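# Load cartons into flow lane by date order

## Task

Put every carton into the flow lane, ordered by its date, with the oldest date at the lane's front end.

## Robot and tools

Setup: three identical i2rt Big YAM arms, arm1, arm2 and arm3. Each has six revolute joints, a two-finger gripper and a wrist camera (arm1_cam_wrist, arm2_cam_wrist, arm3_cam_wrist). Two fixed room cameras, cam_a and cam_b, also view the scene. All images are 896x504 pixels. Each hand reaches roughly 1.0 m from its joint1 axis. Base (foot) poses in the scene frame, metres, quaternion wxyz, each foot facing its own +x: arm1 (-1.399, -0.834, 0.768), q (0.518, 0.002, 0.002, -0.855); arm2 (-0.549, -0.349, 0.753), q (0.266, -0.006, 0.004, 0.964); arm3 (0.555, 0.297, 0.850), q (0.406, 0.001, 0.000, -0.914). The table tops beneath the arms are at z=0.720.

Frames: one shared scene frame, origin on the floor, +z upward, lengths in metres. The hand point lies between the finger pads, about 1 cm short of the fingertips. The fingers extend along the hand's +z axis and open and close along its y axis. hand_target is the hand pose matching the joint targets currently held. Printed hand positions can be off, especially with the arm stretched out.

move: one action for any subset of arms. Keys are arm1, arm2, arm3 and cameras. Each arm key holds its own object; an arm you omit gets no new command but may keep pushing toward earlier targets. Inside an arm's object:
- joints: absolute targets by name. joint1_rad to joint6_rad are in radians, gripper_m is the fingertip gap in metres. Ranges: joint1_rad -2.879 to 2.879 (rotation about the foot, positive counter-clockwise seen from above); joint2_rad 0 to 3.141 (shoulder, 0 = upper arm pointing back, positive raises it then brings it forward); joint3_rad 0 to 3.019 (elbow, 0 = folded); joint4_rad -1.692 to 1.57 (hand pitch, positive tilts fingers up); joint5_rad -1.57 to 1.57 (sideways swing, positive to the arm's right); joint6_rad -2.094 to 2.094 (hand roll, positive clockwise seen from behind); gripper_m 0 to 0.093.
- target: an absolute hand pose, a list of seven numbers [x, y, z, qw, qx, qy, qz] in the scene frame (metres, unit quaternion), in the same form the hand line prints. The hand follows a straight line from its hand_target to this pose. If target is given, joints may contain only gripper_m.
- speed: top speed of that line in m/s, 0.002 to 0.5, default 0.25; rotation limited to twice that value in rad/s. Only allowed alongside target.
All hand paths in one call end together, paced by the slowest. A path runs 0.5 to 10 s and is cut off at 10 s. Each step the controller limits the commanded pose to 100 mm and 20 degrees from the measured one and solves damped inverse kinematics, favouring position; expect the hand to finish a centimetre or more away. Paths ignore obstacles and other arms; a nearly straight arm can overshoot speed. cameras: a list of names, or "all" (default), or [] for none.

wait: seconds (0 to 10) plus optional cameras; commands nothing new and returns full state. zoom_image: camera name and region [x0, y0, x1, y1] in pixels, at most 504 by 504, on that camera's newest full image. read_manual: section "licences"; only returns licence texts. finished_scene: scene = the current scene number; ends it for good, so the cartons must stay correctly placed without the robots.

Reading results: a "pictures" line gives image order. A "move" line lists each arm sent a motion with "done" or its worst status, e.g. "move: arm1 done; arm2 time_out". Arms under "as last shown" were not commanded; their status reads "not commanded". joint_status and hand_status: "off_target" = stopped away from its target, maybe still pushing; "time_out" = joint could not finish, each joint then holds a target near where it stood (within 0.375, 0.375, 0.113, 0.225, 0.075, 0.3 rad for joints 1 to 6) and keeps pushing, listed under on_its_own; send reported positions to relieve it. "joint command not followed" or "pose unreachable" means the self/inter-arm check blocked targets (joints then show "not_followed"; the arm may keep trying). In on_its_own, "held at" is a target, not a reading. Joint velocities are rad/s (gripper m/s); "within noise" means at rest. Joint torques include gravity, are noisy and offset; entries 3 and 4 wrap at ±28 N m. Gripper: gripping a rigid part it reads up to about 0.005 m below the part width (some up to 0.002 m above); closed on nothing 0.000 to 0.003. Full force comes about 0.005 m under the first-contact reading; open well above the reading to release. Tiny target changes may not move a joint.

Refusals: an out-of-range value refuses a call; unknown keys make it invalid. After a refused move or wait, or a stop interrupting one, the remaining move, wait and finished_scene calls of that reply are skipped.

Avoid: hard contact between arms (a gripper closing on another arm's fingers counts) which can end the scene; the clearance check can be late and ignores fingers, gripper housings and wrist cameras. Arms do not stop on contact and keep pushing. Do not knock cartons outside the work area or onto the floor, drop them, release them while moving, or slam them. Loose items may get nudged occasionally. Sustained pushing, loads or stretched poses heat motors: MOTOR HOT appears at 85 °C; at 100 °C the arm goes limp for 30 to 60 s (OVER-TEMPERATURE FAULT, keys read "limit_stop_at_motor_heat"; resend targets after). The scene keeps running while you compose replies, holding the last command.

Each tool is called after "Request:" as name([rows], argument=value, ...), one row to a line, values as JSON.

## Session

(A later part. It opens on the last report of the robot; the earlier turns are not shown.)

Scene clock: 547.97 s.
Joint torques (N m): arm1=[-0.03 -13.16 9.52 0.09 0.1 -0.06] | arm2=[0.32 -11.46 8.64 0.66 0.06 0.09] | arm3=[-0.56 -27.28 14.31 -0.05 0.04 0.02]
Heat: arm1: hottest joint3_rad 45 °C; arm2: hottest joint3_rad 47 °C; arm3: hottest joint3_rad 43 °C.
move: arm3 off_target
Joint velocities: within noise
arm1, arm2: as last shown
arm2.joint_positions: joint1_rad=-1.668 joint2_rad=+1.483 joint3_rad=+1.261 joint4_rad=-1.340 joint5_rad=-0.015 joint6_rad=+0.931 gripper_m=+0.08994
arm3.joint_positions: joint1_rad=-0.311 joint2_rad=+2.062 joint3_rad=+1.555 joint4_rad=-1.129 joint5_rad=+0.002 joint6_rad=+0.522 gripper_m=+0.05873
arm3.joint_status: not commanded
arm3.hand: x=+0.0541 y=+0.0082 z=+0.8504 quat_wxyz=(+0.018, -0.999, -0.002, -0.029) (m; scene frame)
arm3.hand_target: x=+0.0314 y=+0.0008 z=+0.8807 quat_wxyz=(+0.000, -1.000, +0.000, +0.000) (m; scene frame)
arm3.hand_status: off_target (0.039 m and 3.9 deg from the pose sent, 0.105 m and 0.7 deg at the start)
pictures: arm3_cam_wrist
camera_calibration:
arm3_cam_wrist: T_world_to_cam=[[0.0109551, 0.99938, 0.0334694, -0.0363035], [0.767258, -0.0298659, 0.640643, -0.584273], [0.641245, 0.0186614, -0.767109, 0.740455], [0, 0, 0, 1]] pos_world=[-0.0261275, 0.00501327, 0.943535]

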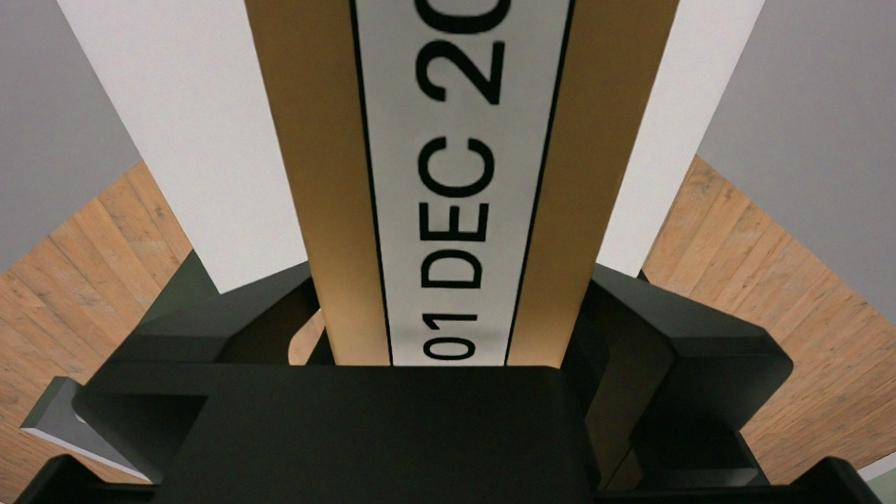

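Request:
move(arm3={"target": [0.30, 0.02, 1.0, 0, 1, 0, 0], "speed": 0.2}, cameras=["arm3_cam_wrist", "cam_b"])

Scene clock: 568.50 s.
Joint torques (N m): arm1=[-0.09 -13.04 9.51 0.08 0.1 -0.07] | arm2=[0.26 -11.46 8.64 0.65 0.05 0.09] | arm3=[0.91 -15.33 10.85 0.06 0.23 0.15]
Heat: arm1: hottest joint3_rad 45 °C; arm2: hottest joint3_rad 46 °C; arm3: hottest joint3_rad 44 °C.
move: arm3 done
Joint velocities: within noise
arm1: as last shown
arm2.joint_positions: joint1_rad=-1.668 joint2_rad=+1.483 joint3_rad=+1.261 joint4_rad=-1.340 joint5_rad=-0.015 joint6_rad=+0.931 gripper_m=+0.08994
arm2.joint_status: not commanded
arm2.hand: x=-0.2960 y=+0.0009 z=+0.9351 quat_wxyz=(-0.001, +0.002, -1.000, -0.002) (m; scene frame)
arm2.hand_target: x=-0.2999 y=+0.0000 z=+0.9301 quat_wxyz=(+0.000, +0.000, -1.000, +0.000) (m; scene frame)
arm2.hand_status: not commanded
arm3.joint_positions: joint1_rad=-0.015 joint2_rad=+1.388 joint3_rad=+1.048 joint4_rad=-1.245 joint5_rad=-0.002 joint6_rad=+0.821 gripper_m=+0.05873
arm3.joint_status: not commanded
arm3.hand: x=+0.2979 y=+0.0222 z=+0.9915 quat_wxyz=(+0.005, -1.000, +0.000, -0.007) (m; scene frame)
arm3.hand_target: x=+0.3000 y=+0.0199 z=+1.0000 quat_wxyz=(+0.000, -1.000, +0.000, +0.000) (m; scene frame)
arm3.hand_status: done (0.009 m and 1.0 deg from the pose sent, 0.288 m and 3.9 deg at the start)
pictures: arm3_cam_wrist, cam_b
camera_calibration:
arm3_cam_wrist: T_world_to_cam=[[0.0156558, 0.999849, 0.00754266, -0.0334932], [0.794914, -0.0170221, 0.606484, -0.835958], [0.60652, -0.00349925, -0.79506, 0.730644], [0, 0, 0, 1]] pos_world=[0.221888, 0.0218151, 1.08815]

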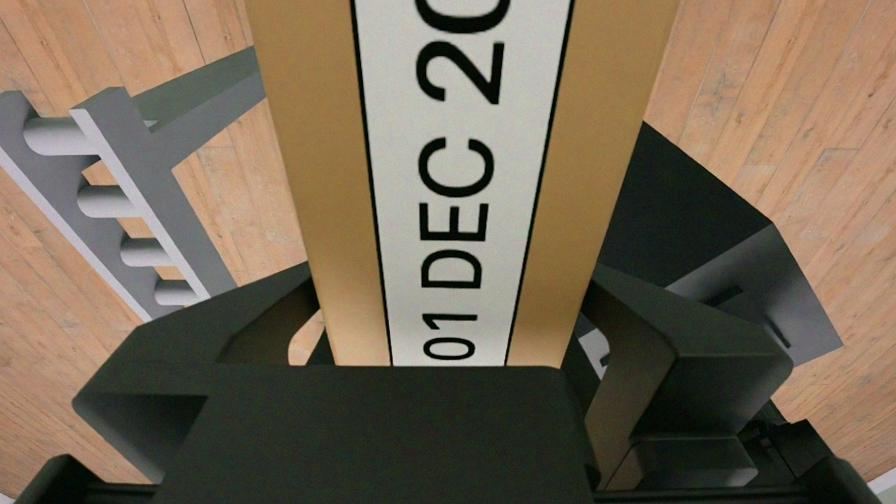

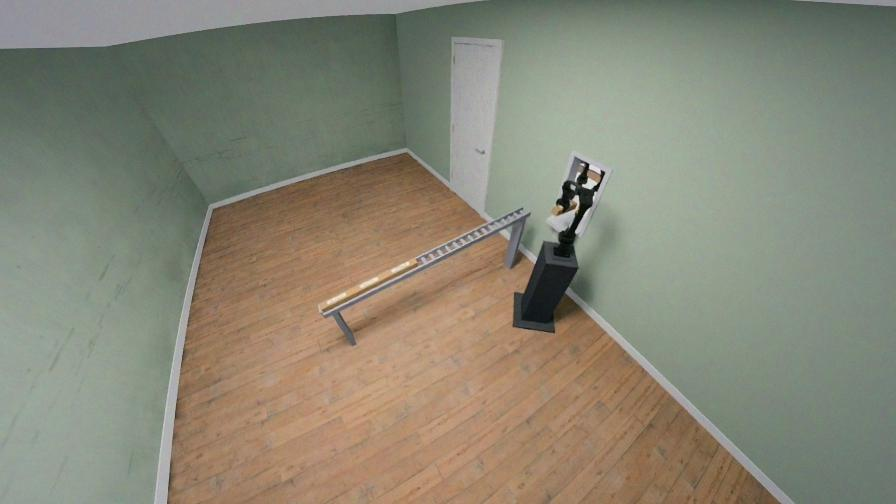

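Request:
move(arm3={"joints": {"joint1_rad": 0.962, "joint6_rad": 1.80}}, cameras=["arm3_cam_wrist", "cam_b"])

Scene clock: 571.60 s.
Joint torques (N m): arm1=[-0.03 -13.1 9.54 0.06 0.1 -0.07] | arm2=[0.32 -11.46 8.64 0.64 0.06 0.09] | arm3=[0.67 -15.09 10.73 -0.02 0.24 0.17]
Heat: arm1: hottest joint3_rad 45 °C; arm2: hottest joint3_rad 46 °C; arm3: hottest joint3_rad 44 °C.
move: arm3 done
Joint velocities: within noise
arm1.joint_positions: joint1_rad=+1.010 joint2_rad=+1.403 joint3_rad=+1.396 joint4_rad=-1.390 joint5_rad=+0.000 joint6_rad=+0.309 gripper_m=+0.08995
arm1.joint_status: not commanded
arm1.hand: x=-1.1726 y=-1.2239 z=+1.0364 quat_wxyz=(-0.080, -0.623, -0.778, +0.028) (m; scene frame)
arm1.hand_target: x=-1.1774 y=-1.2249 z=+1.0387 quat_wxyz=(-0.078, -0.624, -0.777, +0.029) (m; scene frame)
arm1.hand_status: not commanded
arm2: as last shown
arm3.joint_positions: joint1_rad=+0.954 joint2_rad=+1.388 joint3_rad=+1.048 joint4_rad=-1.246 joint5_rad=-0.003 joint6_rad=+1.791 gripper_m=+0.05873
arm3.joint_status: all done
arm3.hand: x=+0.6362 y=-0.0695 z=+0.9921 quat_wxyz=(+0.008, -1.000, +0.000, -0.001) (m; scene frame)
arm3.hand_target: x=+0.6385 y=-0.0694 z=+1.0007 quat_wxyz=(-0.001, -1.000, +0.001, -0.001) (m; scene frame)
arm3.hand_status: not commanded
pictures: arm3_cam_wrist, cam_b
camera_calibration:
arm3_cam_wrist: T_world_to_cam=[[0.0161201, 0.999782, 0.0133031, 0.0469248], [0.802327, -0.0208738, 0.59652, -1.10194], [0.596667, 0.00105746, -0.802488, 0.539613], [0, 0, 0, 1]] pos_world=[0.561391, -0.0704869, 1.08974]

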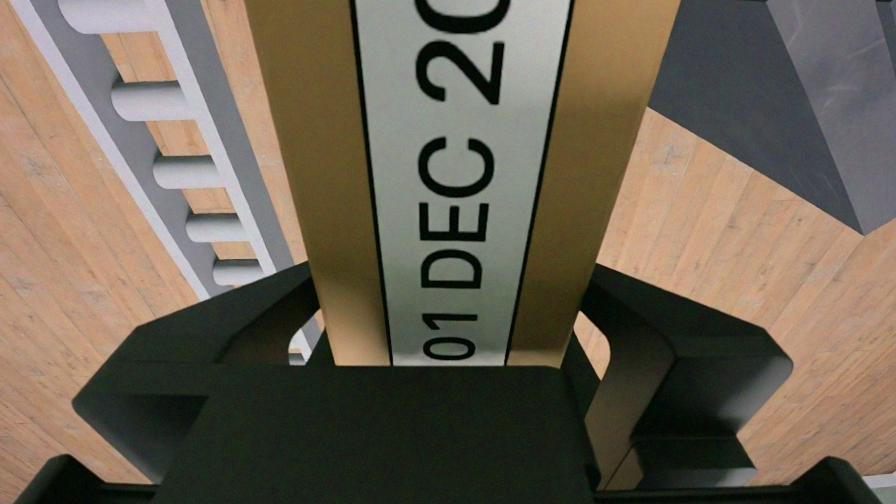

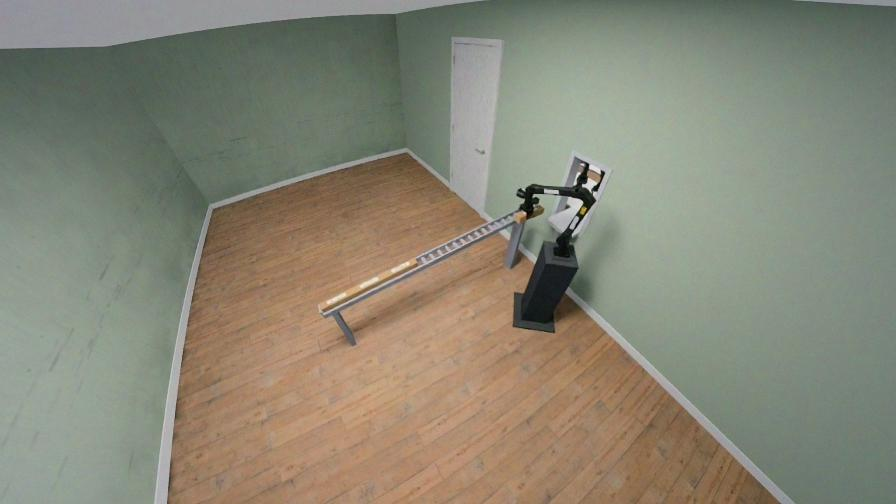

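Request:
zoom_image(camera="arm3_cam_wrist", region=[0, 0, 336, 360])

Scaled by 1.400 from the camera's 896x504 image, which has a finer 1280x720 frame.

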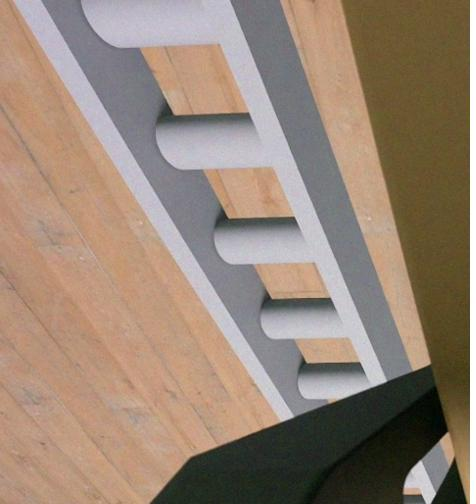

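Request:
move(arm3={"target": [0.70, -0.37, 0.92, 0, 1, 0, 0], "speed": 0.2}, cameras=["arm3_cam_wrist", "cam_b"])

Scene clock: 584.83 s.
Joint torques (N m): arm1=[-0.09 -13.1 9.51 0.08 0.1 -0.06] | arm2=[0.32 -11.46 8.64 0.65 0.06 0.09] | arm3=[-0.26 -27.99 16.1 -0.18 0.29 0.03]
Heat: arm1: hottest joint3_rad 45 °C; arm2: hottest joint3_rad 46 °C; arm3: hottest joint3_rad 44 °C.
move: arm3 off_target
Joint velocities: within noise
arm1, arm2: as last shown
arm3.joint_positions: joint1_rad=+0.954 joint2_rad=+2.216 joint3_rad=+1.973 joint4_rad=-1.367 joint5_rad=-0.003 joint6_rad=+1.791 gripper_m=+0.05872
arm3.joint_status: not commanded
arm3.hand: x=+0.6994 y=-0.3514 z=+0.9051 quat_wxyz=(+0.019, -1.000, +0.000, +0.002) (m; scene frame)
arm3.hand_target: x=+0.6998 y=-0.3688 z=+0.9203 quat_wxyz=(-0.001, -1.000, +0.000, +0.000) (m; scene frame)
arm3.hand_status: off_target (0.024 m and 2.2 deg from the pose sent, 0.316 m and 0.9 deg at the start)
pictures: arm3_cam_wrist, cam_b
camera_calibration:
arm3_cam_wrist: T_world_to_cam=[[0.0166052, 0.999203, 0.0362909, 0.307631], [0.805413, -0.0348747, 0.591688, -1.10924], [0.592482, 0.0194041, -0.80535, 0.444388], [0, 0, 0, 1]] pos_world=[0.624993, -0.354693, 1.00304]

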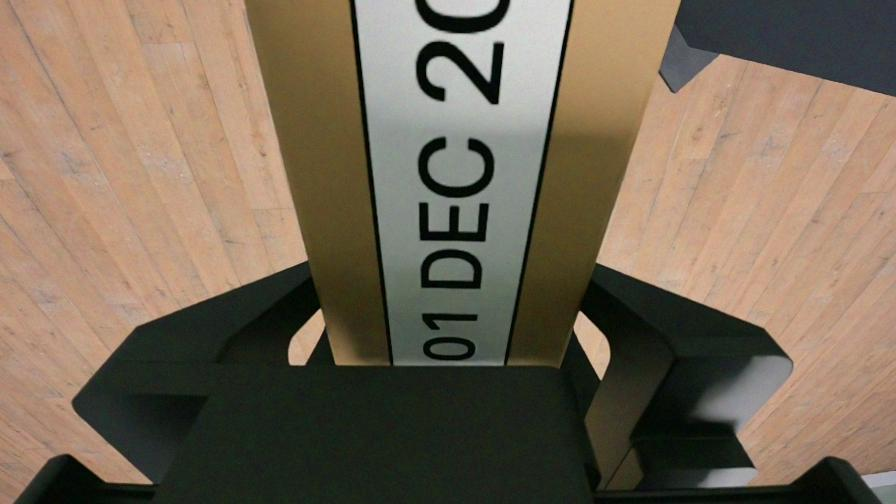

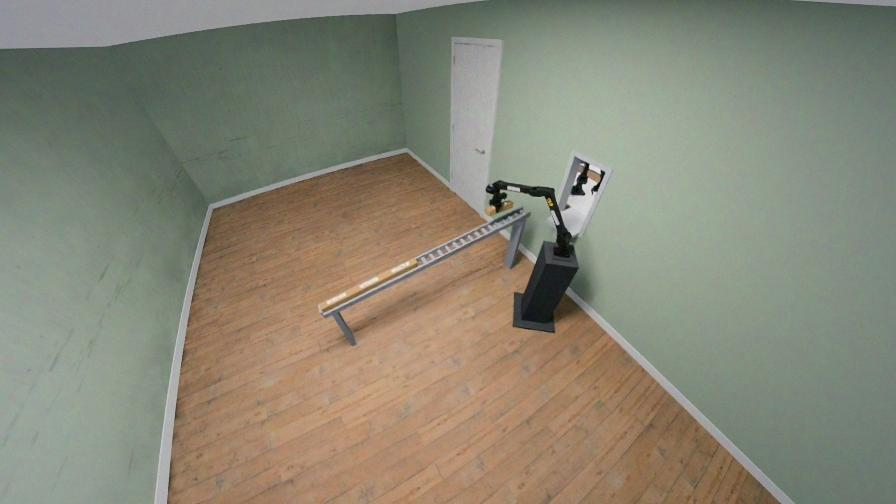

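Request:
move(arm3={"target": [0.70, -0.19, 0.92, 0, 1, 0, 0], "speed": 0.2}, cameras=["arm3_cam_wrist"])

Request:
zoom_image(camera="arm3_cam_wrist", region=[0, 0, 336, 336])

Scene clock: 593.83 s.
Joint torques (N m): arm1=[0.03 -13.04 9.52 0.09 0.1 -0.07] | arm2=[0.26 -11.46 8.62 0.66 0.06 0.09] | arm3=[0.85 -23.53 9.68 0.38 0.26 0.14]
Heat: arm1: hottest joint3_rad 45 °C; arm2: hottest joint3_rad 46 °C; arm3: hottest joint3_rad 45 °C.
move: arm3 off_target
Joint velocities: within noise
arm1, arm2: as last shown
arm3.joint_positions: joint1_rad=+1.018 joint2_rad=+1.809 joint3_rad=+1.313 joint4_rad=-1.113 joint5_rad=-0.003 joint6_rad=+1.853 gripper_m=+0.05872
arm3.joint_status: not commanded
arm3.hand: x=+0.6953 y=-0.1861 z=+0.9051 quat_wxyz=(+0.019, -1.000, -0.001, +0.003) (m; scene frame)
arm3.hand_target: x=+0.7000 y=-0.1898 z=+0.9199 quat_wxyz=(+0.000, -1.000, +0.000, +0.000) (m; scene frame)
arm3.hand_status: off_target (0.016 m and 2.2 deg from the pose sent, 0.162 m and 2.2 deg at the start)
pictures: arm3_cam_wrist
camera_calibration:
arm3_cam_wrist: T_world_to_cam=[[0.0143281, 0.999269, 0.0354286, 0.144807], [0.80681, -0.0324837, 0.589918, -1.09917], [0.590637, 0.0201317, -0.806686, 0.446214], [0, 0, 0, 1]] pos_world=[0.621192, -0.189389, 1.00324]

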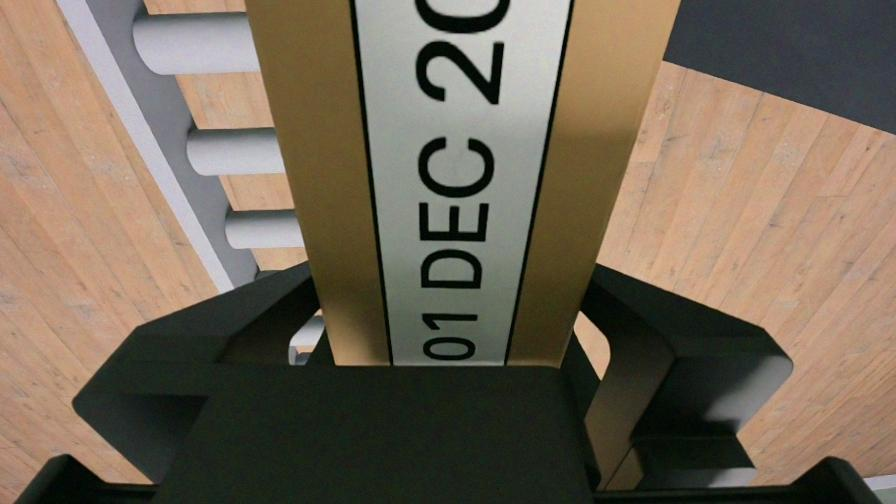

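Scaled by 1.500 from the camera's 896x504 image, which has a finer 1280x720 frame.

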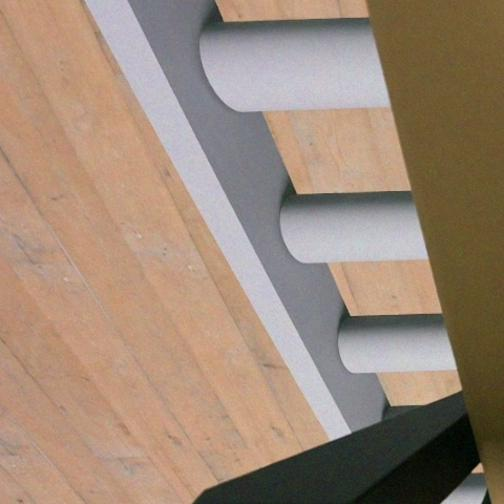

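Request:
move(arm3={"target": [0.70, -0.13, 1.14, 0, 1, 0, 0], "speed": 0.2}, cameras=["arm3_cam_wrist"])

Request:
zoom_image(camera="arm3_cam_wrist", region=[100, 0, 352, 252])

Scene clock: 614.43 s.
Joint torques (N m): arm1=[-0.09 -13.16 9.51 0.1 0.09 -0.06] | arm2=[0.32 -11.46 8.64 0.65 0.06 0.09] | arm3=[0.97 -17.73 16.43 -0.24 0.26 0.16]
Heat: arm1: hottest joint3_rad 46 °C; arm2: hottest joint3_rad 46 °C; arm3: hottest joint3_rad 43 °C.
move: arm3 off_target
Joint velocities: within noise
arm1, arm2: as last shown
arm3.joint_positions: joint1_rad=+1.054 joint2_rad=+1.523 joint3_rad=+1.515 joint4_rad=-1.620 joint5_rad=-0.003 joint6_rad=+1.892 gripper_m=+0.05872
arm3.joint_status: not commanded
arm3.hand: x=+0.6919 y=-0.1196 z=+1.1138 quat_wxyz=(+0.028, -1.000, +0.001, +0.007) (m; scene frame)
arm3.hand_target: x=+0.6995 y=-0.1286 z=+1.1398 quat_wxyz=(+0.000, -1.000, +0.000, +0.000) (m; scene frame)
arm3.hand_status: off_target (0.029 m and 3.3 deg from the pose sent, 0.242 m and 2.2 deg at the start)
pictures: arm3_cam_wrist
camera_calibration:
arm3_cam_wrist: T_world_to_cam=[[0.018028, 0.99845, 0.0526635, 0.049204], [0.811, -0.0454087, 0.583281, -1.21444], [0.584768, 0.0321947, -0.810561, 0.625086], [0, 0, 0, 1]] pos_world=[0.618496, -0.124398, 1.21244]

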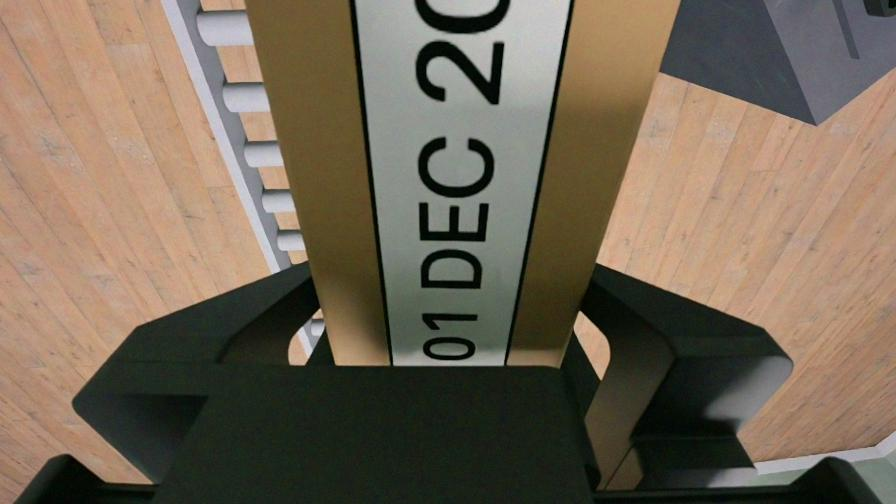

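Scaled by 2.000 from the camera's 896x504 image, which has a finer 1280x720 frame.

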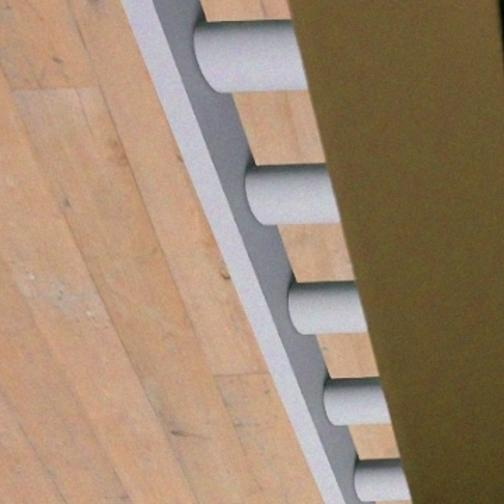

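Request:
move(arm3={"target": [0.70, -0.335, 0.90, 0, 1, 0, 0], "speed": 0.2}, cameras=["arm3_cam_wrist", "cam_b"])

Request:
zoom_image(camera="cam_b", region=[400, 140, 600, 300])

Scene clock: 624.90 s.
Joint torques (N m): arm1=[-0.03 -13.16 9.51 0.09 0.1 -0.06] | arm2=[0.32 -11.46 8.64 0.66 0.06 0.09] | arm3=[-0.91 -26.93 15.25 0.1 0.3 0]
Heat: arm1: hottest joint3_rad 46 °C; arm2: hottest joint3_rad 46 °C; arm3: hottest joint3_rad 44 °C.
move: arm3 off_target
Joint velocities: within noise
arm1, arm2: as last shown
arm3.joint_positions: joint1_rad=+0.972 joint2_rad=+2.139 joint3_rad=+1.775 joint4_rad=-1.259 joint5_rad=-0.002 joint6_rad=+1.805 gripper_m=+0.05872
arm3.joint_status: not commanded
arm3.hand: x=+0.7018 y=-0.3119 z=+0.8820 quat_wxyz=(+0.026, -1.000, -0.002, +0.004) (m; scene frame)
arm3.hand_target: x=+0.6997 y=-0.3337 z=+0.9005 quat_wxyz=(+0.000, -1.000, +0.000, +0.000) (m; scene frame)
arm3.hand_status: off_target (0.029 m and 3.0 deg from the pose sent, 0.304 m and 3.3 deg at the start)
pictures: arm3_cam_wrist, cam_b
camera_calibration:
arm3_cam_wrist: T_world_to_cam=[[0.0128153, 0.998734, 0.0486463, 0.260463], [0.807894, -0.0390085, 0.588035, -1.0959], [0.589188, 0.0317653, -0.807371, 0.431512], [0, 0, 0, 1]] pos_world=[0.627791, -0.31659, 0.980147]

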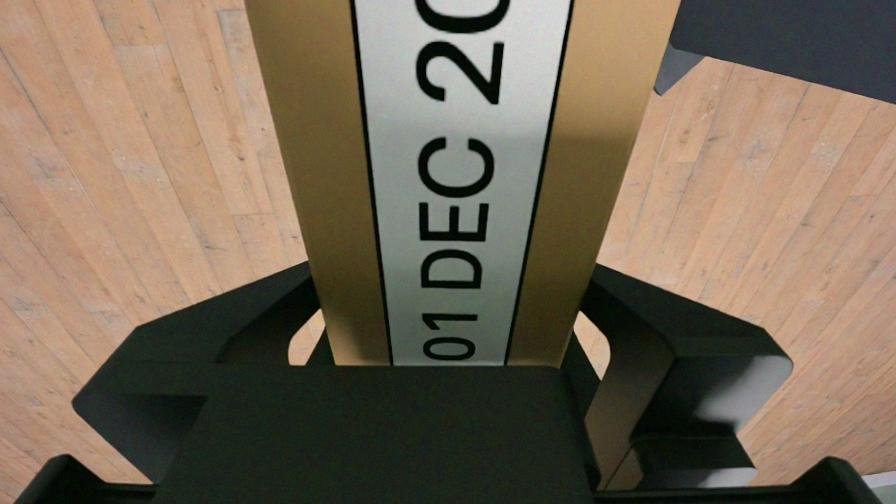

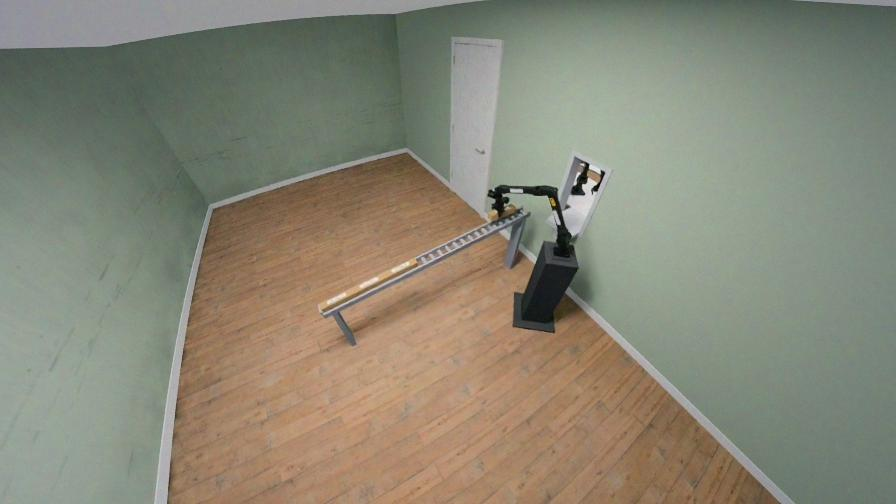

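Scaled by 2.520 from the camera's 896x504 image, which has a finer 1280x720 frame.

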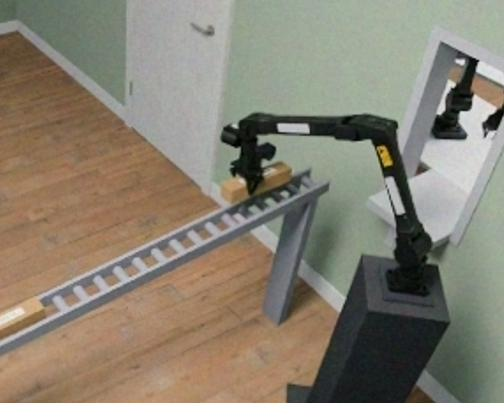

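Request:
move(arm3={"target": [0.70, -0.335, 0.865, 0, 1, 0, 0], "speed": 0.1}, cameras=["arm3_cam_wrist", "cam_b"])

Request:
zoom_image(camera="cam_b", region=[460, 170, 560, 250])

Scene clock: 636.90 s.
Joint torques (N m): arm1=[-0.09 -13.16 9.52 0.09 0.1 -0.06] | arm2=[0.26 -11.46 8.62 0.65 0.06 0.09] | arm3=[-0.67 -26.93 12.08 0.47 0.27 0]
Heat: arm1: hottest joint3_rad 46 °C; arm2: hottest joint3_rad 46 °C; arm3: hottest joint3_rad 47 °C.
move: arm3 off_target
Joint velocities: within noise
arm1, arm2: as last shown
arm3.joint_positions: joint1_rad=+0.972 joint2_rad=+2.172 joint3_rad=+1.775 joint4_rad=-1.198 joint5_rad=-0.002 joint6_rad=+1.805 gripper_m=+0.05872
arm3.joint_status: not commanded
arm3.hand: x=+0.7045 y=-0.3228 z=+0.8611 quat_wxyz=(+0.012, -1.000, -0.002, +0.001) (m; scene frame)
arm3.hand_target: x=+0.7000 y=-0.3347 z=+0.8653 quat_wxyz=(+0.000, -1.000, +0.000, +0.000) (m; scene frame)
arm3.hand_status: off_target (0.014 m and 1.4 deg from the pose sent, 0.029 m and 3.0 deg at the start)
pictures: arm3_cam_wrist, cam_b
camera_calibration:
arm3_cam_wrist: T_world_to_cam=[[0.0126961, 0.999678, 0.0219815, 0.295703], [0.804058, -0.023275, 0.594095, -1.08373], [0.594415, 0.0101317, -0.804094, 0.399954], [0, 0, 0, 1]] pos_world=[0.62989, -0.324884, 0.95894]

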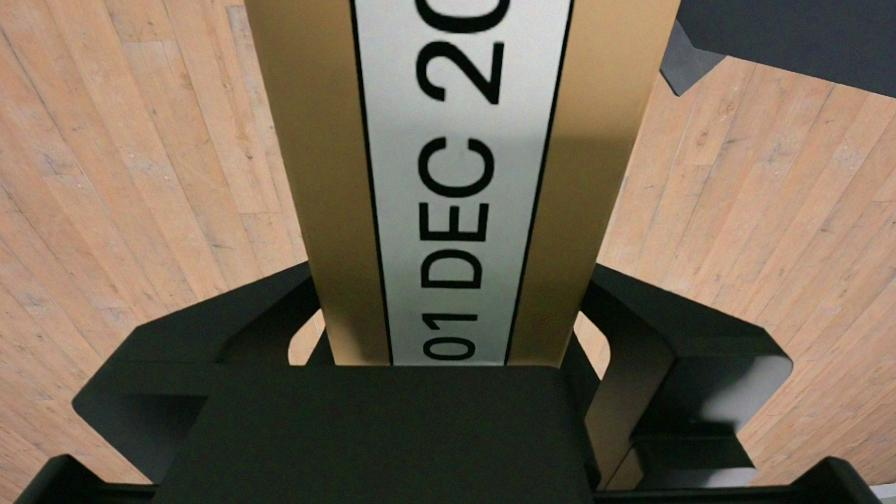

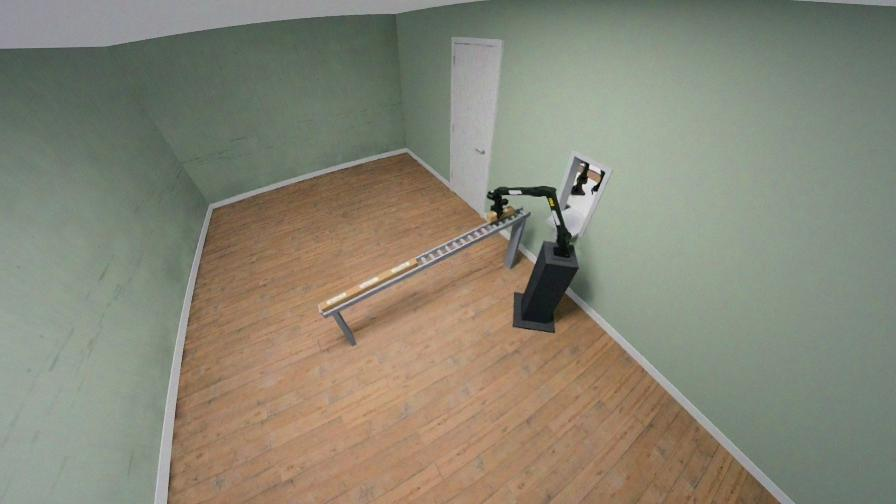

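Scaled by 5.040 from the camera's 896x504 image, which has a finer 1280x720 frame.

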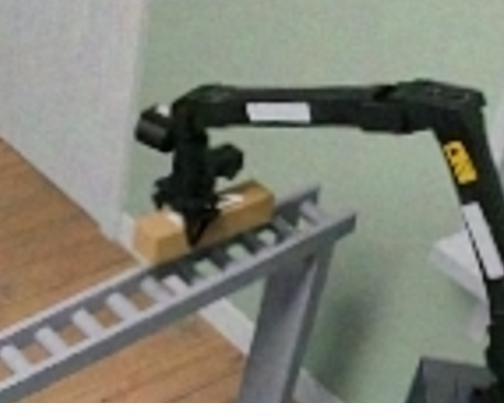

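Request:
move(arm3={"target": [0.70, -0.335, 0.845, 0, 1, 0, 0], "speed": 0.1}, cameras=["arm3_cam_wrist", "cam_b"])

Request:
zoom_image(camera="cam_b", region=[460, 170, 560, 250])

Scene clock: 650.90 s.
Joint torques (N m): arm1=[-0.09 -13.16 9.54 0.08 0.1 -0.06] | arm2=[0.32 -11.4 8.62 0.64 0.06 0.09] | arm3=[-0.73 -26.58 10.5 0.53 0.29 -0.02]
Heat: arm1: hottest joint3_rad 46 °C; arm2: hottest joint3_rad 46 °C; arm3: hottest joint3_rad 47 °C.
move: arm3 done
Joint velocities: within noise
arm1, arm2: as last shown
arm3.joint_positions: joint1_rad=+0.972 joint2_rad=+2.191 joint3_rad=+1.775 joint4_rad=-1.159 joint5_rad=-0.002 joint6_rad=+1.805 gripper_m=+0.05872
arm3.joint_status: not commanded
arm3.hand: x=+0.7062 y=-0.3298 z=+0.8489 quat_wxyz=(+0.003, -1.000, -0.002, -0.002) (m; scene frame)
arm3.hand_target: x=+0.7000 y=-0.3349 z=+0.8451 quat_wxyz=(+0.000, -1.000, +0.000, +0.000) (m; scene frame)
arm3.hand_status: done (0.009 m and 0.4 deg from the pose sent, 0.021 m and 1.4 deg at the start)
pictures: arm3_cam_wrist, cam_b
camera_calibration:
arm3_cam_wrist: T_world_to_cam=[[0.0127327, 0.999915, 0.00283874, 0.319328], [0.801264, -0.0119013, 0.598193, -1.07583], [0.598176, -0.00534201, -0.801347, 0.379098], [0, 0, 0, 1]] pos_world=[0.631189, -0.330079, 0.946435]

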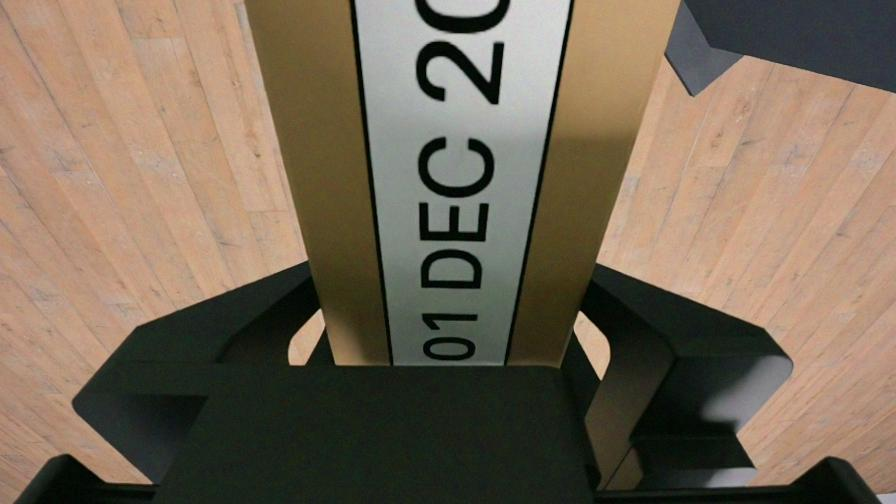

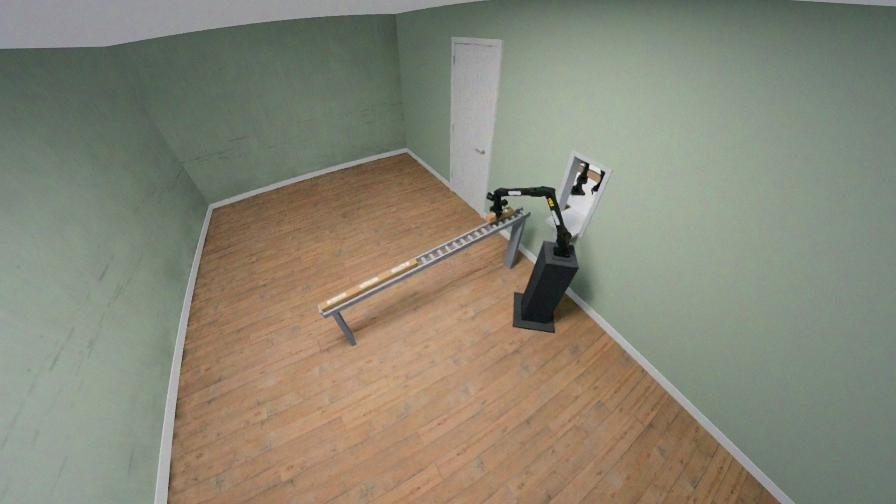

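Scaled by 5.040 from the camera's 896x504 image, which has a finer 1280x720 frame.

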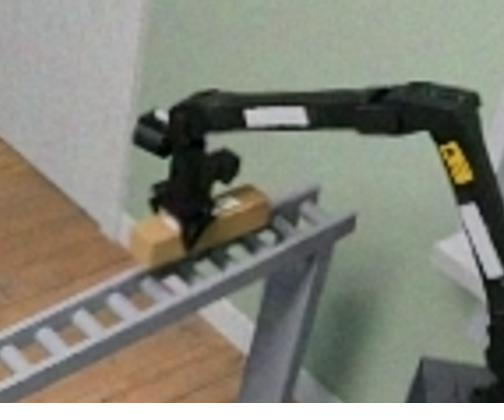

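Request:
move(arm3={"target": [0.70, -0.335, 0.825, 0, 1, 0, 0], "speed": 0.1}, cameras=["arm3_cam_wrist", "cam_b"])

Request:
zoom_image(camera="cam_b", region=[460, 170, 560, 250])

Scene clock: 653.73 s.
Joint torques (N m): arm1=[-0.09 -13.1 9.51 0.09 0.11 -0.05] | arm2=[0.32 -11.4 8.62 0.66 0.06 0.09] | arm3=[-0.97 -27.46 10.22 0.46 0.29 -0.01]
Heat: arm1: hottest joint3_rad 46 °C; arm2: hottest joint3_rad 46 °C; arm3: hottest joint3_rad 47 °C.
move: arm3 done
Joint velocities: within noise
arm1: as last shown
arm2.joint_positions: joint1_rad=-1.668 joint2_rad=+1.483 joint3_rad=+1.261 joint4_rad=-1.340 joint5_rad=-0.015 joint6_rad=+0.931 gripper_m=+0.08994
arm2.joint_status: not commanded
arm2.hand: x=-0.2960 y=+0.0009 z=+0.9351 quat_wxyz=(-0.001, +0.002, -1.000, -0.002) (m; scene frame)
arm2.hand_target: x=-0.2999 y=+0.0000 z=+0.9301 quat_wxyz=(+0.000, +0.000, -1.000, +0.000) (m; scene frame)
arm2.hand_status: not commanded
arm3.joint_positions: joint1_rad=+0.972 joint2_rad=+2.217 joint3_rad=+1.761 joint4_rad=-1.120 joint5_rad=-0.002 joint6_rad=+1.805 gripper_m=+0.05872
arm3.joint_status: not commanded
arm3.hand: x=+0.7064 y=-0.3302 z=+0.8281 quat_wxyz=(+0.003, -1.000, -0.002, -0.002) (m; scene frame)
arm3.hand_target: x=+0.7000 y=-0.3349 z=+0.8250 quat_wxyz=(+0.000, -1.000, +0.000, +0.000) (m; scene frame)
arm3.hand_status: done (0.009 m and 0.4 deg from the pose sent, 0.025 m and 0.4 deg at the start)
pictures: arm3_cam_wrist, cam_b
camera_calibration:
arm3_cam_wrist: T_world_to_cam=[[0.0127031, 0.999913, 0.00355641, 0.31914], [0.801397, -0.012308, 0.598006, -1.06346], [0.597997, -0.00474641, -0.801484, 0.362724], [0, 0, 0, 1]] pos_world=[0.631289, -0.330479, 0.925535]

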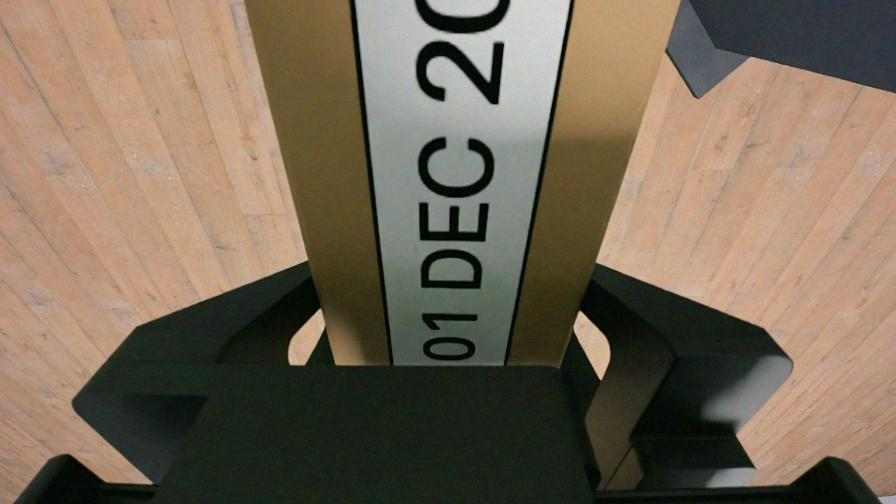

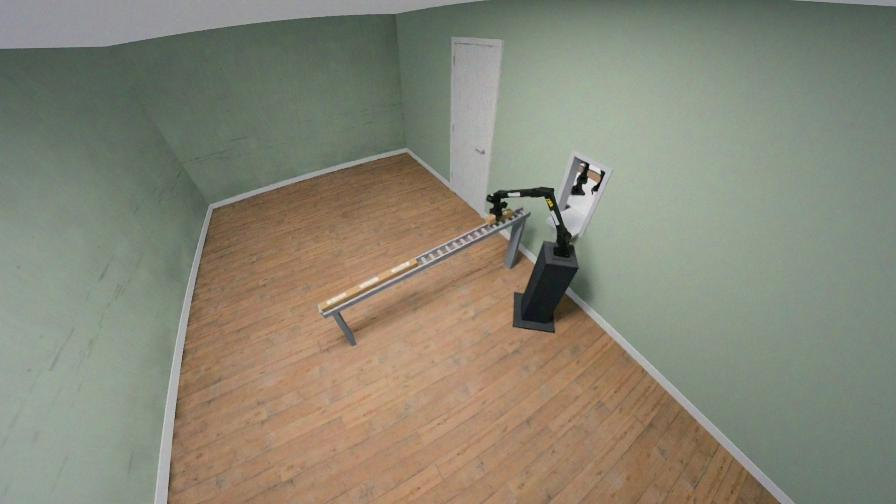

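Scaled by 5.040 from the camera's 896x504 image, which has a finer 1280x720 frame.

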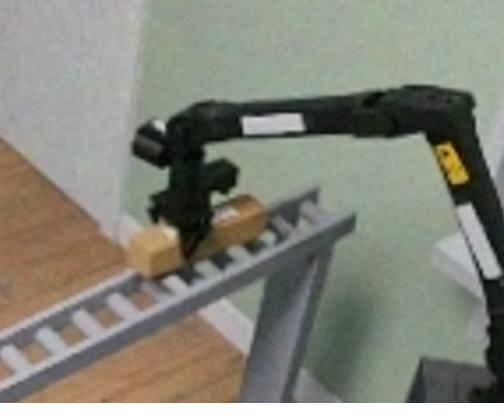

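Request:
move(arm3={"target": [0.70, -0.335, 0.805, 0, 1, 0, 0], "speed": 0.1}, cameras=["arm3_cam_wrist", "cam_b"])

Request:
zoom_image(camera="cam_b", region=[460, 170, 560, 250])

Scene clock: 659.13 s.
Joint torques (N m): arm1=[-0.03 -13.1 9.54 0.08 0.1 -0.06] | arm2=[0.32 -11.46 8.62 0.66 0.06 0.09] | arm3=[-0.73 -27.28 10.03 0.54 0.29 -0.01]
Heat: arm1: hottest joint3_rad 46 °C; arm2: hottest joint3_rad 46 °C; arm3: hottest joint3_rad 46 °C.
move: arm3 done
Joint velocities: within noise
arm1.joint_positions: joint1_rad=+1.010 joint2_rad=+1.403 joint3_rad=+1.396 joint4_rad=-1.390 joint5_rad=+0.000 joint6_rad=+0.309 gripper_m=+0.08995
arm1.joint_status: not commanded
arm1.hand: x=-1.1726 y=-1.2239 z=+1.0364 quat_wxyz=(-0.080, -0.623, -0.778, +0.028) (m; scene frame)
arm1.hand_target: x=-1.1774 y=-1.2249 z=+1.0387 quat_wxyz=(-0.078, -0.624, -0.777, +0.029) (m; scene frame)
arm1.hand_status: not commanded
arm2: as last shown
arm3.joint_positions: joint1_rad=+0.972 joint2_rad=+2.242 joint3_rad=+1.750 joint4_rad=-1.083 joint5_rad=-0.002 joint6_rad=+1.805 gripper_m=+0.05872
arm3.joint_status: not commanded
arm3.hand: x=+0.7064 y=-0.3303 z=+0.8084 quat_wxyz=(+0.003, -1.000, -0.002, -0.002) (m; scene frame)
arm3.hand_target: x=+0.7000 y=-0.3349 z=+0.8051 quat_wxyz=(+0.000, -1.000, +0.000, +0.000) (m; scene frame)
arm3.hand_status: done (0.009 m and 0.4 deg from the pose sent, 0.024 m and 0.4 deg at the start)
pictures: arm3_cam_wrist, cam_b
camera_calibration:
arm3_cam_wrist: T_world_to_cam=[[0.0127175, 0.999914, 0.00319806, 0.319624], [0.801313, -0.0121046, 0.598123, -1.0518], [0.59811, -0.00504401, -0.801398, 0.346707], [0, 0, 0, 1]] pos_world=[0.631389, -0.330579, 0.905935]

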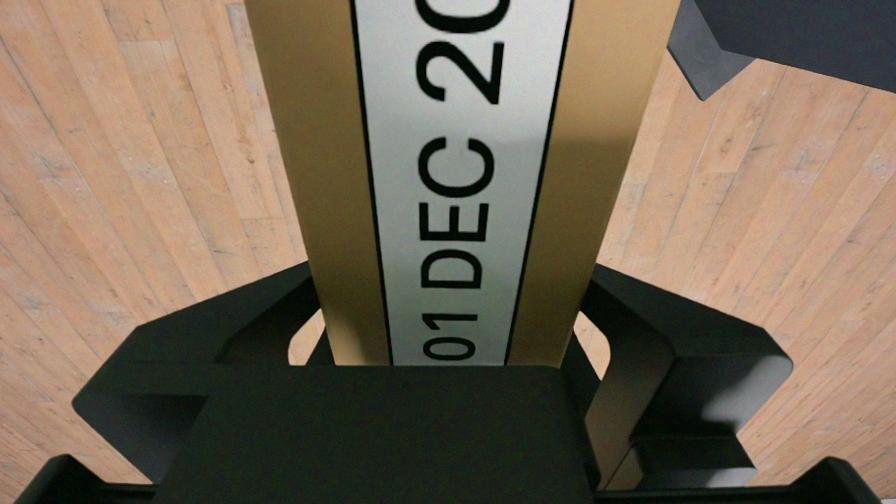

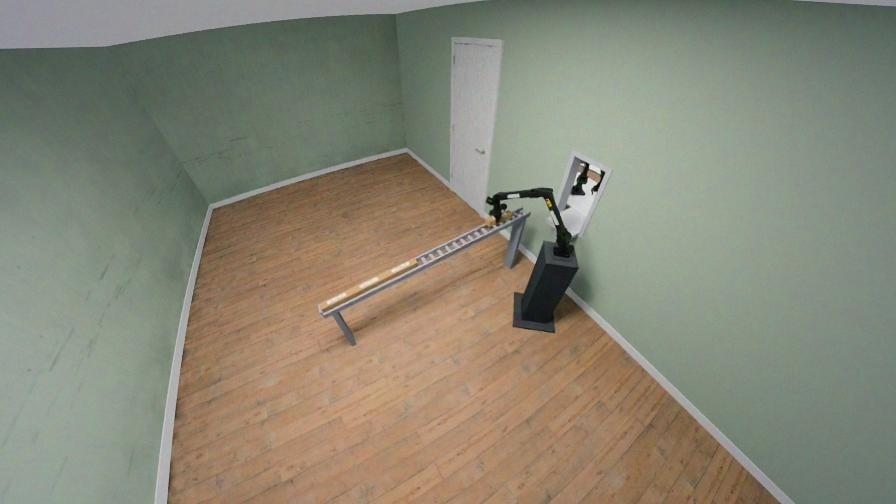

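Scaled by 5.040 from the camera's 896x504 image, which has a finer 1280x720 frame.

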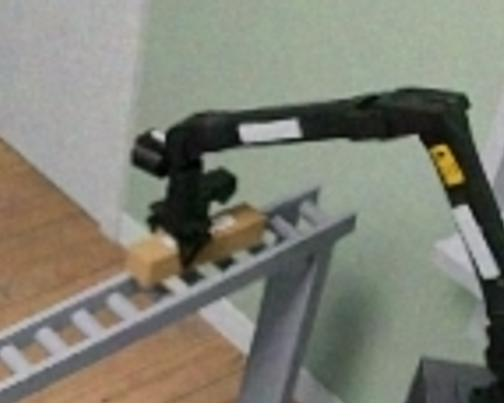

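Request:
move(arm3={"target": [0.70, -0.335, 0.79, 0, 1, 0, 0], "speed": 0.1}, cameras=["arm3_cam_wrist", "cam_b"])

Request:
zoom_image(camera="cam_b", region=[470, 190, 550, 240])

Scene clock: 663.03 s.
Joint torques (N m): arm1=[-0.09 -13.1 9.52 0.08 0.1 -0.06] | arm2=[0.26 -11.46 8.64 0.65 0.06 0.09] | arm3=[-0.79 -27.28 9.81 0.51 0.28 -0.02]
Heat: arm1: hottest joint3_rad 46 °C; arm2: hottest joint3_rad 46 °C; arm3: hottest joint3_rad 45 °C.
move: arm3 done
Joint velocities: within noise
arm1, arm2: as last shown
arm3.joint_positions: joint1_rad=+0.972 joint2_rad=+2.261 joint3_rad=+1.744 joint4_rad=-1.056 joint5_rad=-0.002 joint6_rad=+1.805 gripper_m=+0.05872
arm3.joint_status: not commanded
arm3.hand: x=+0.7067 y=-0.3311 z=+0.7950 quat_wxyz=(+0.002, -1.000, -0.002, -0.002) (m; scene frame)
arm3.hand_target: x=+0.7000 y=-0.3348 z=+0.7901 quat_wxyz=(+0.000, -1.000, +0.000, +0.000) (m; scene frame)
arm3.hand_status: done (0.009 m and 0.3 deg from the pose sent, 0.020 m and 0.4 deg at the start)
pictures: arm3_cam_wrist, cam_b
camera_calibration:
arm3_cam_wrist: T_world_to_cam=[[0.0126614, 0.99992, 0.000566183, 0.322551], [0.800962, -0.0104811, 0.598623, -1.04344], [0.598581, -0.00712591, -0.801031, 0.334431], [0, 0, 0, 1]] pos_world=[0.631488, -0.331079, 0.892334]

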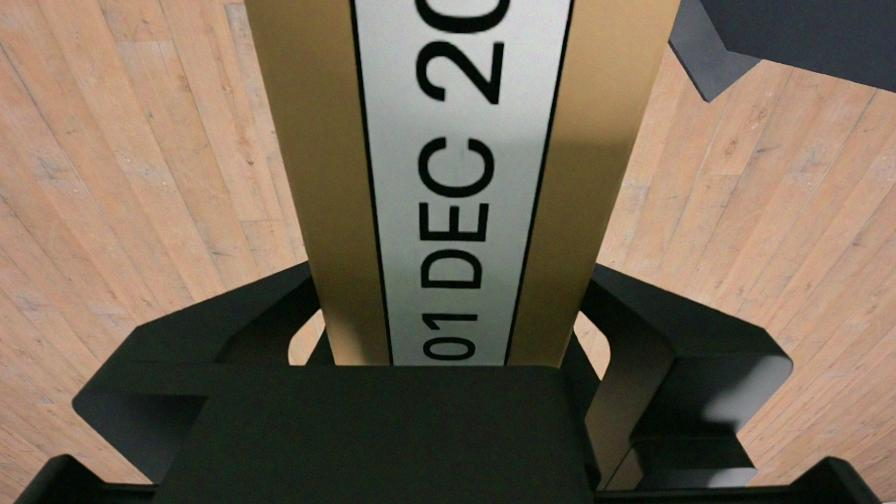

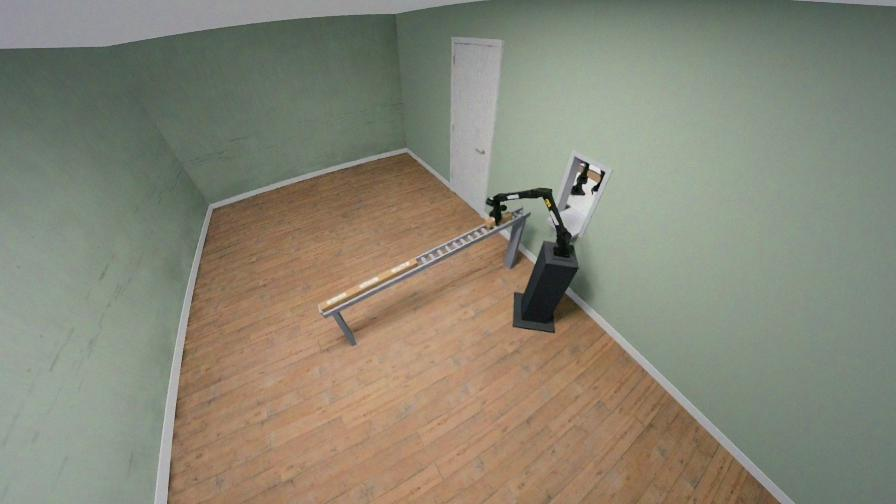

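Scaled by 6.300 from the camera's 896x504 image, which has a finer 1280x720 frame.

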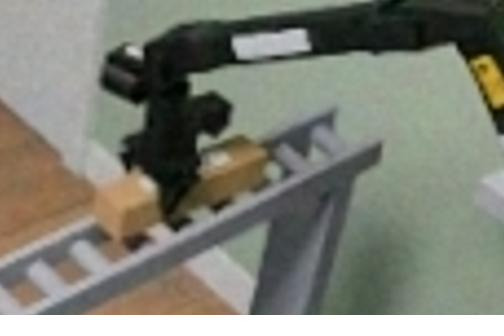

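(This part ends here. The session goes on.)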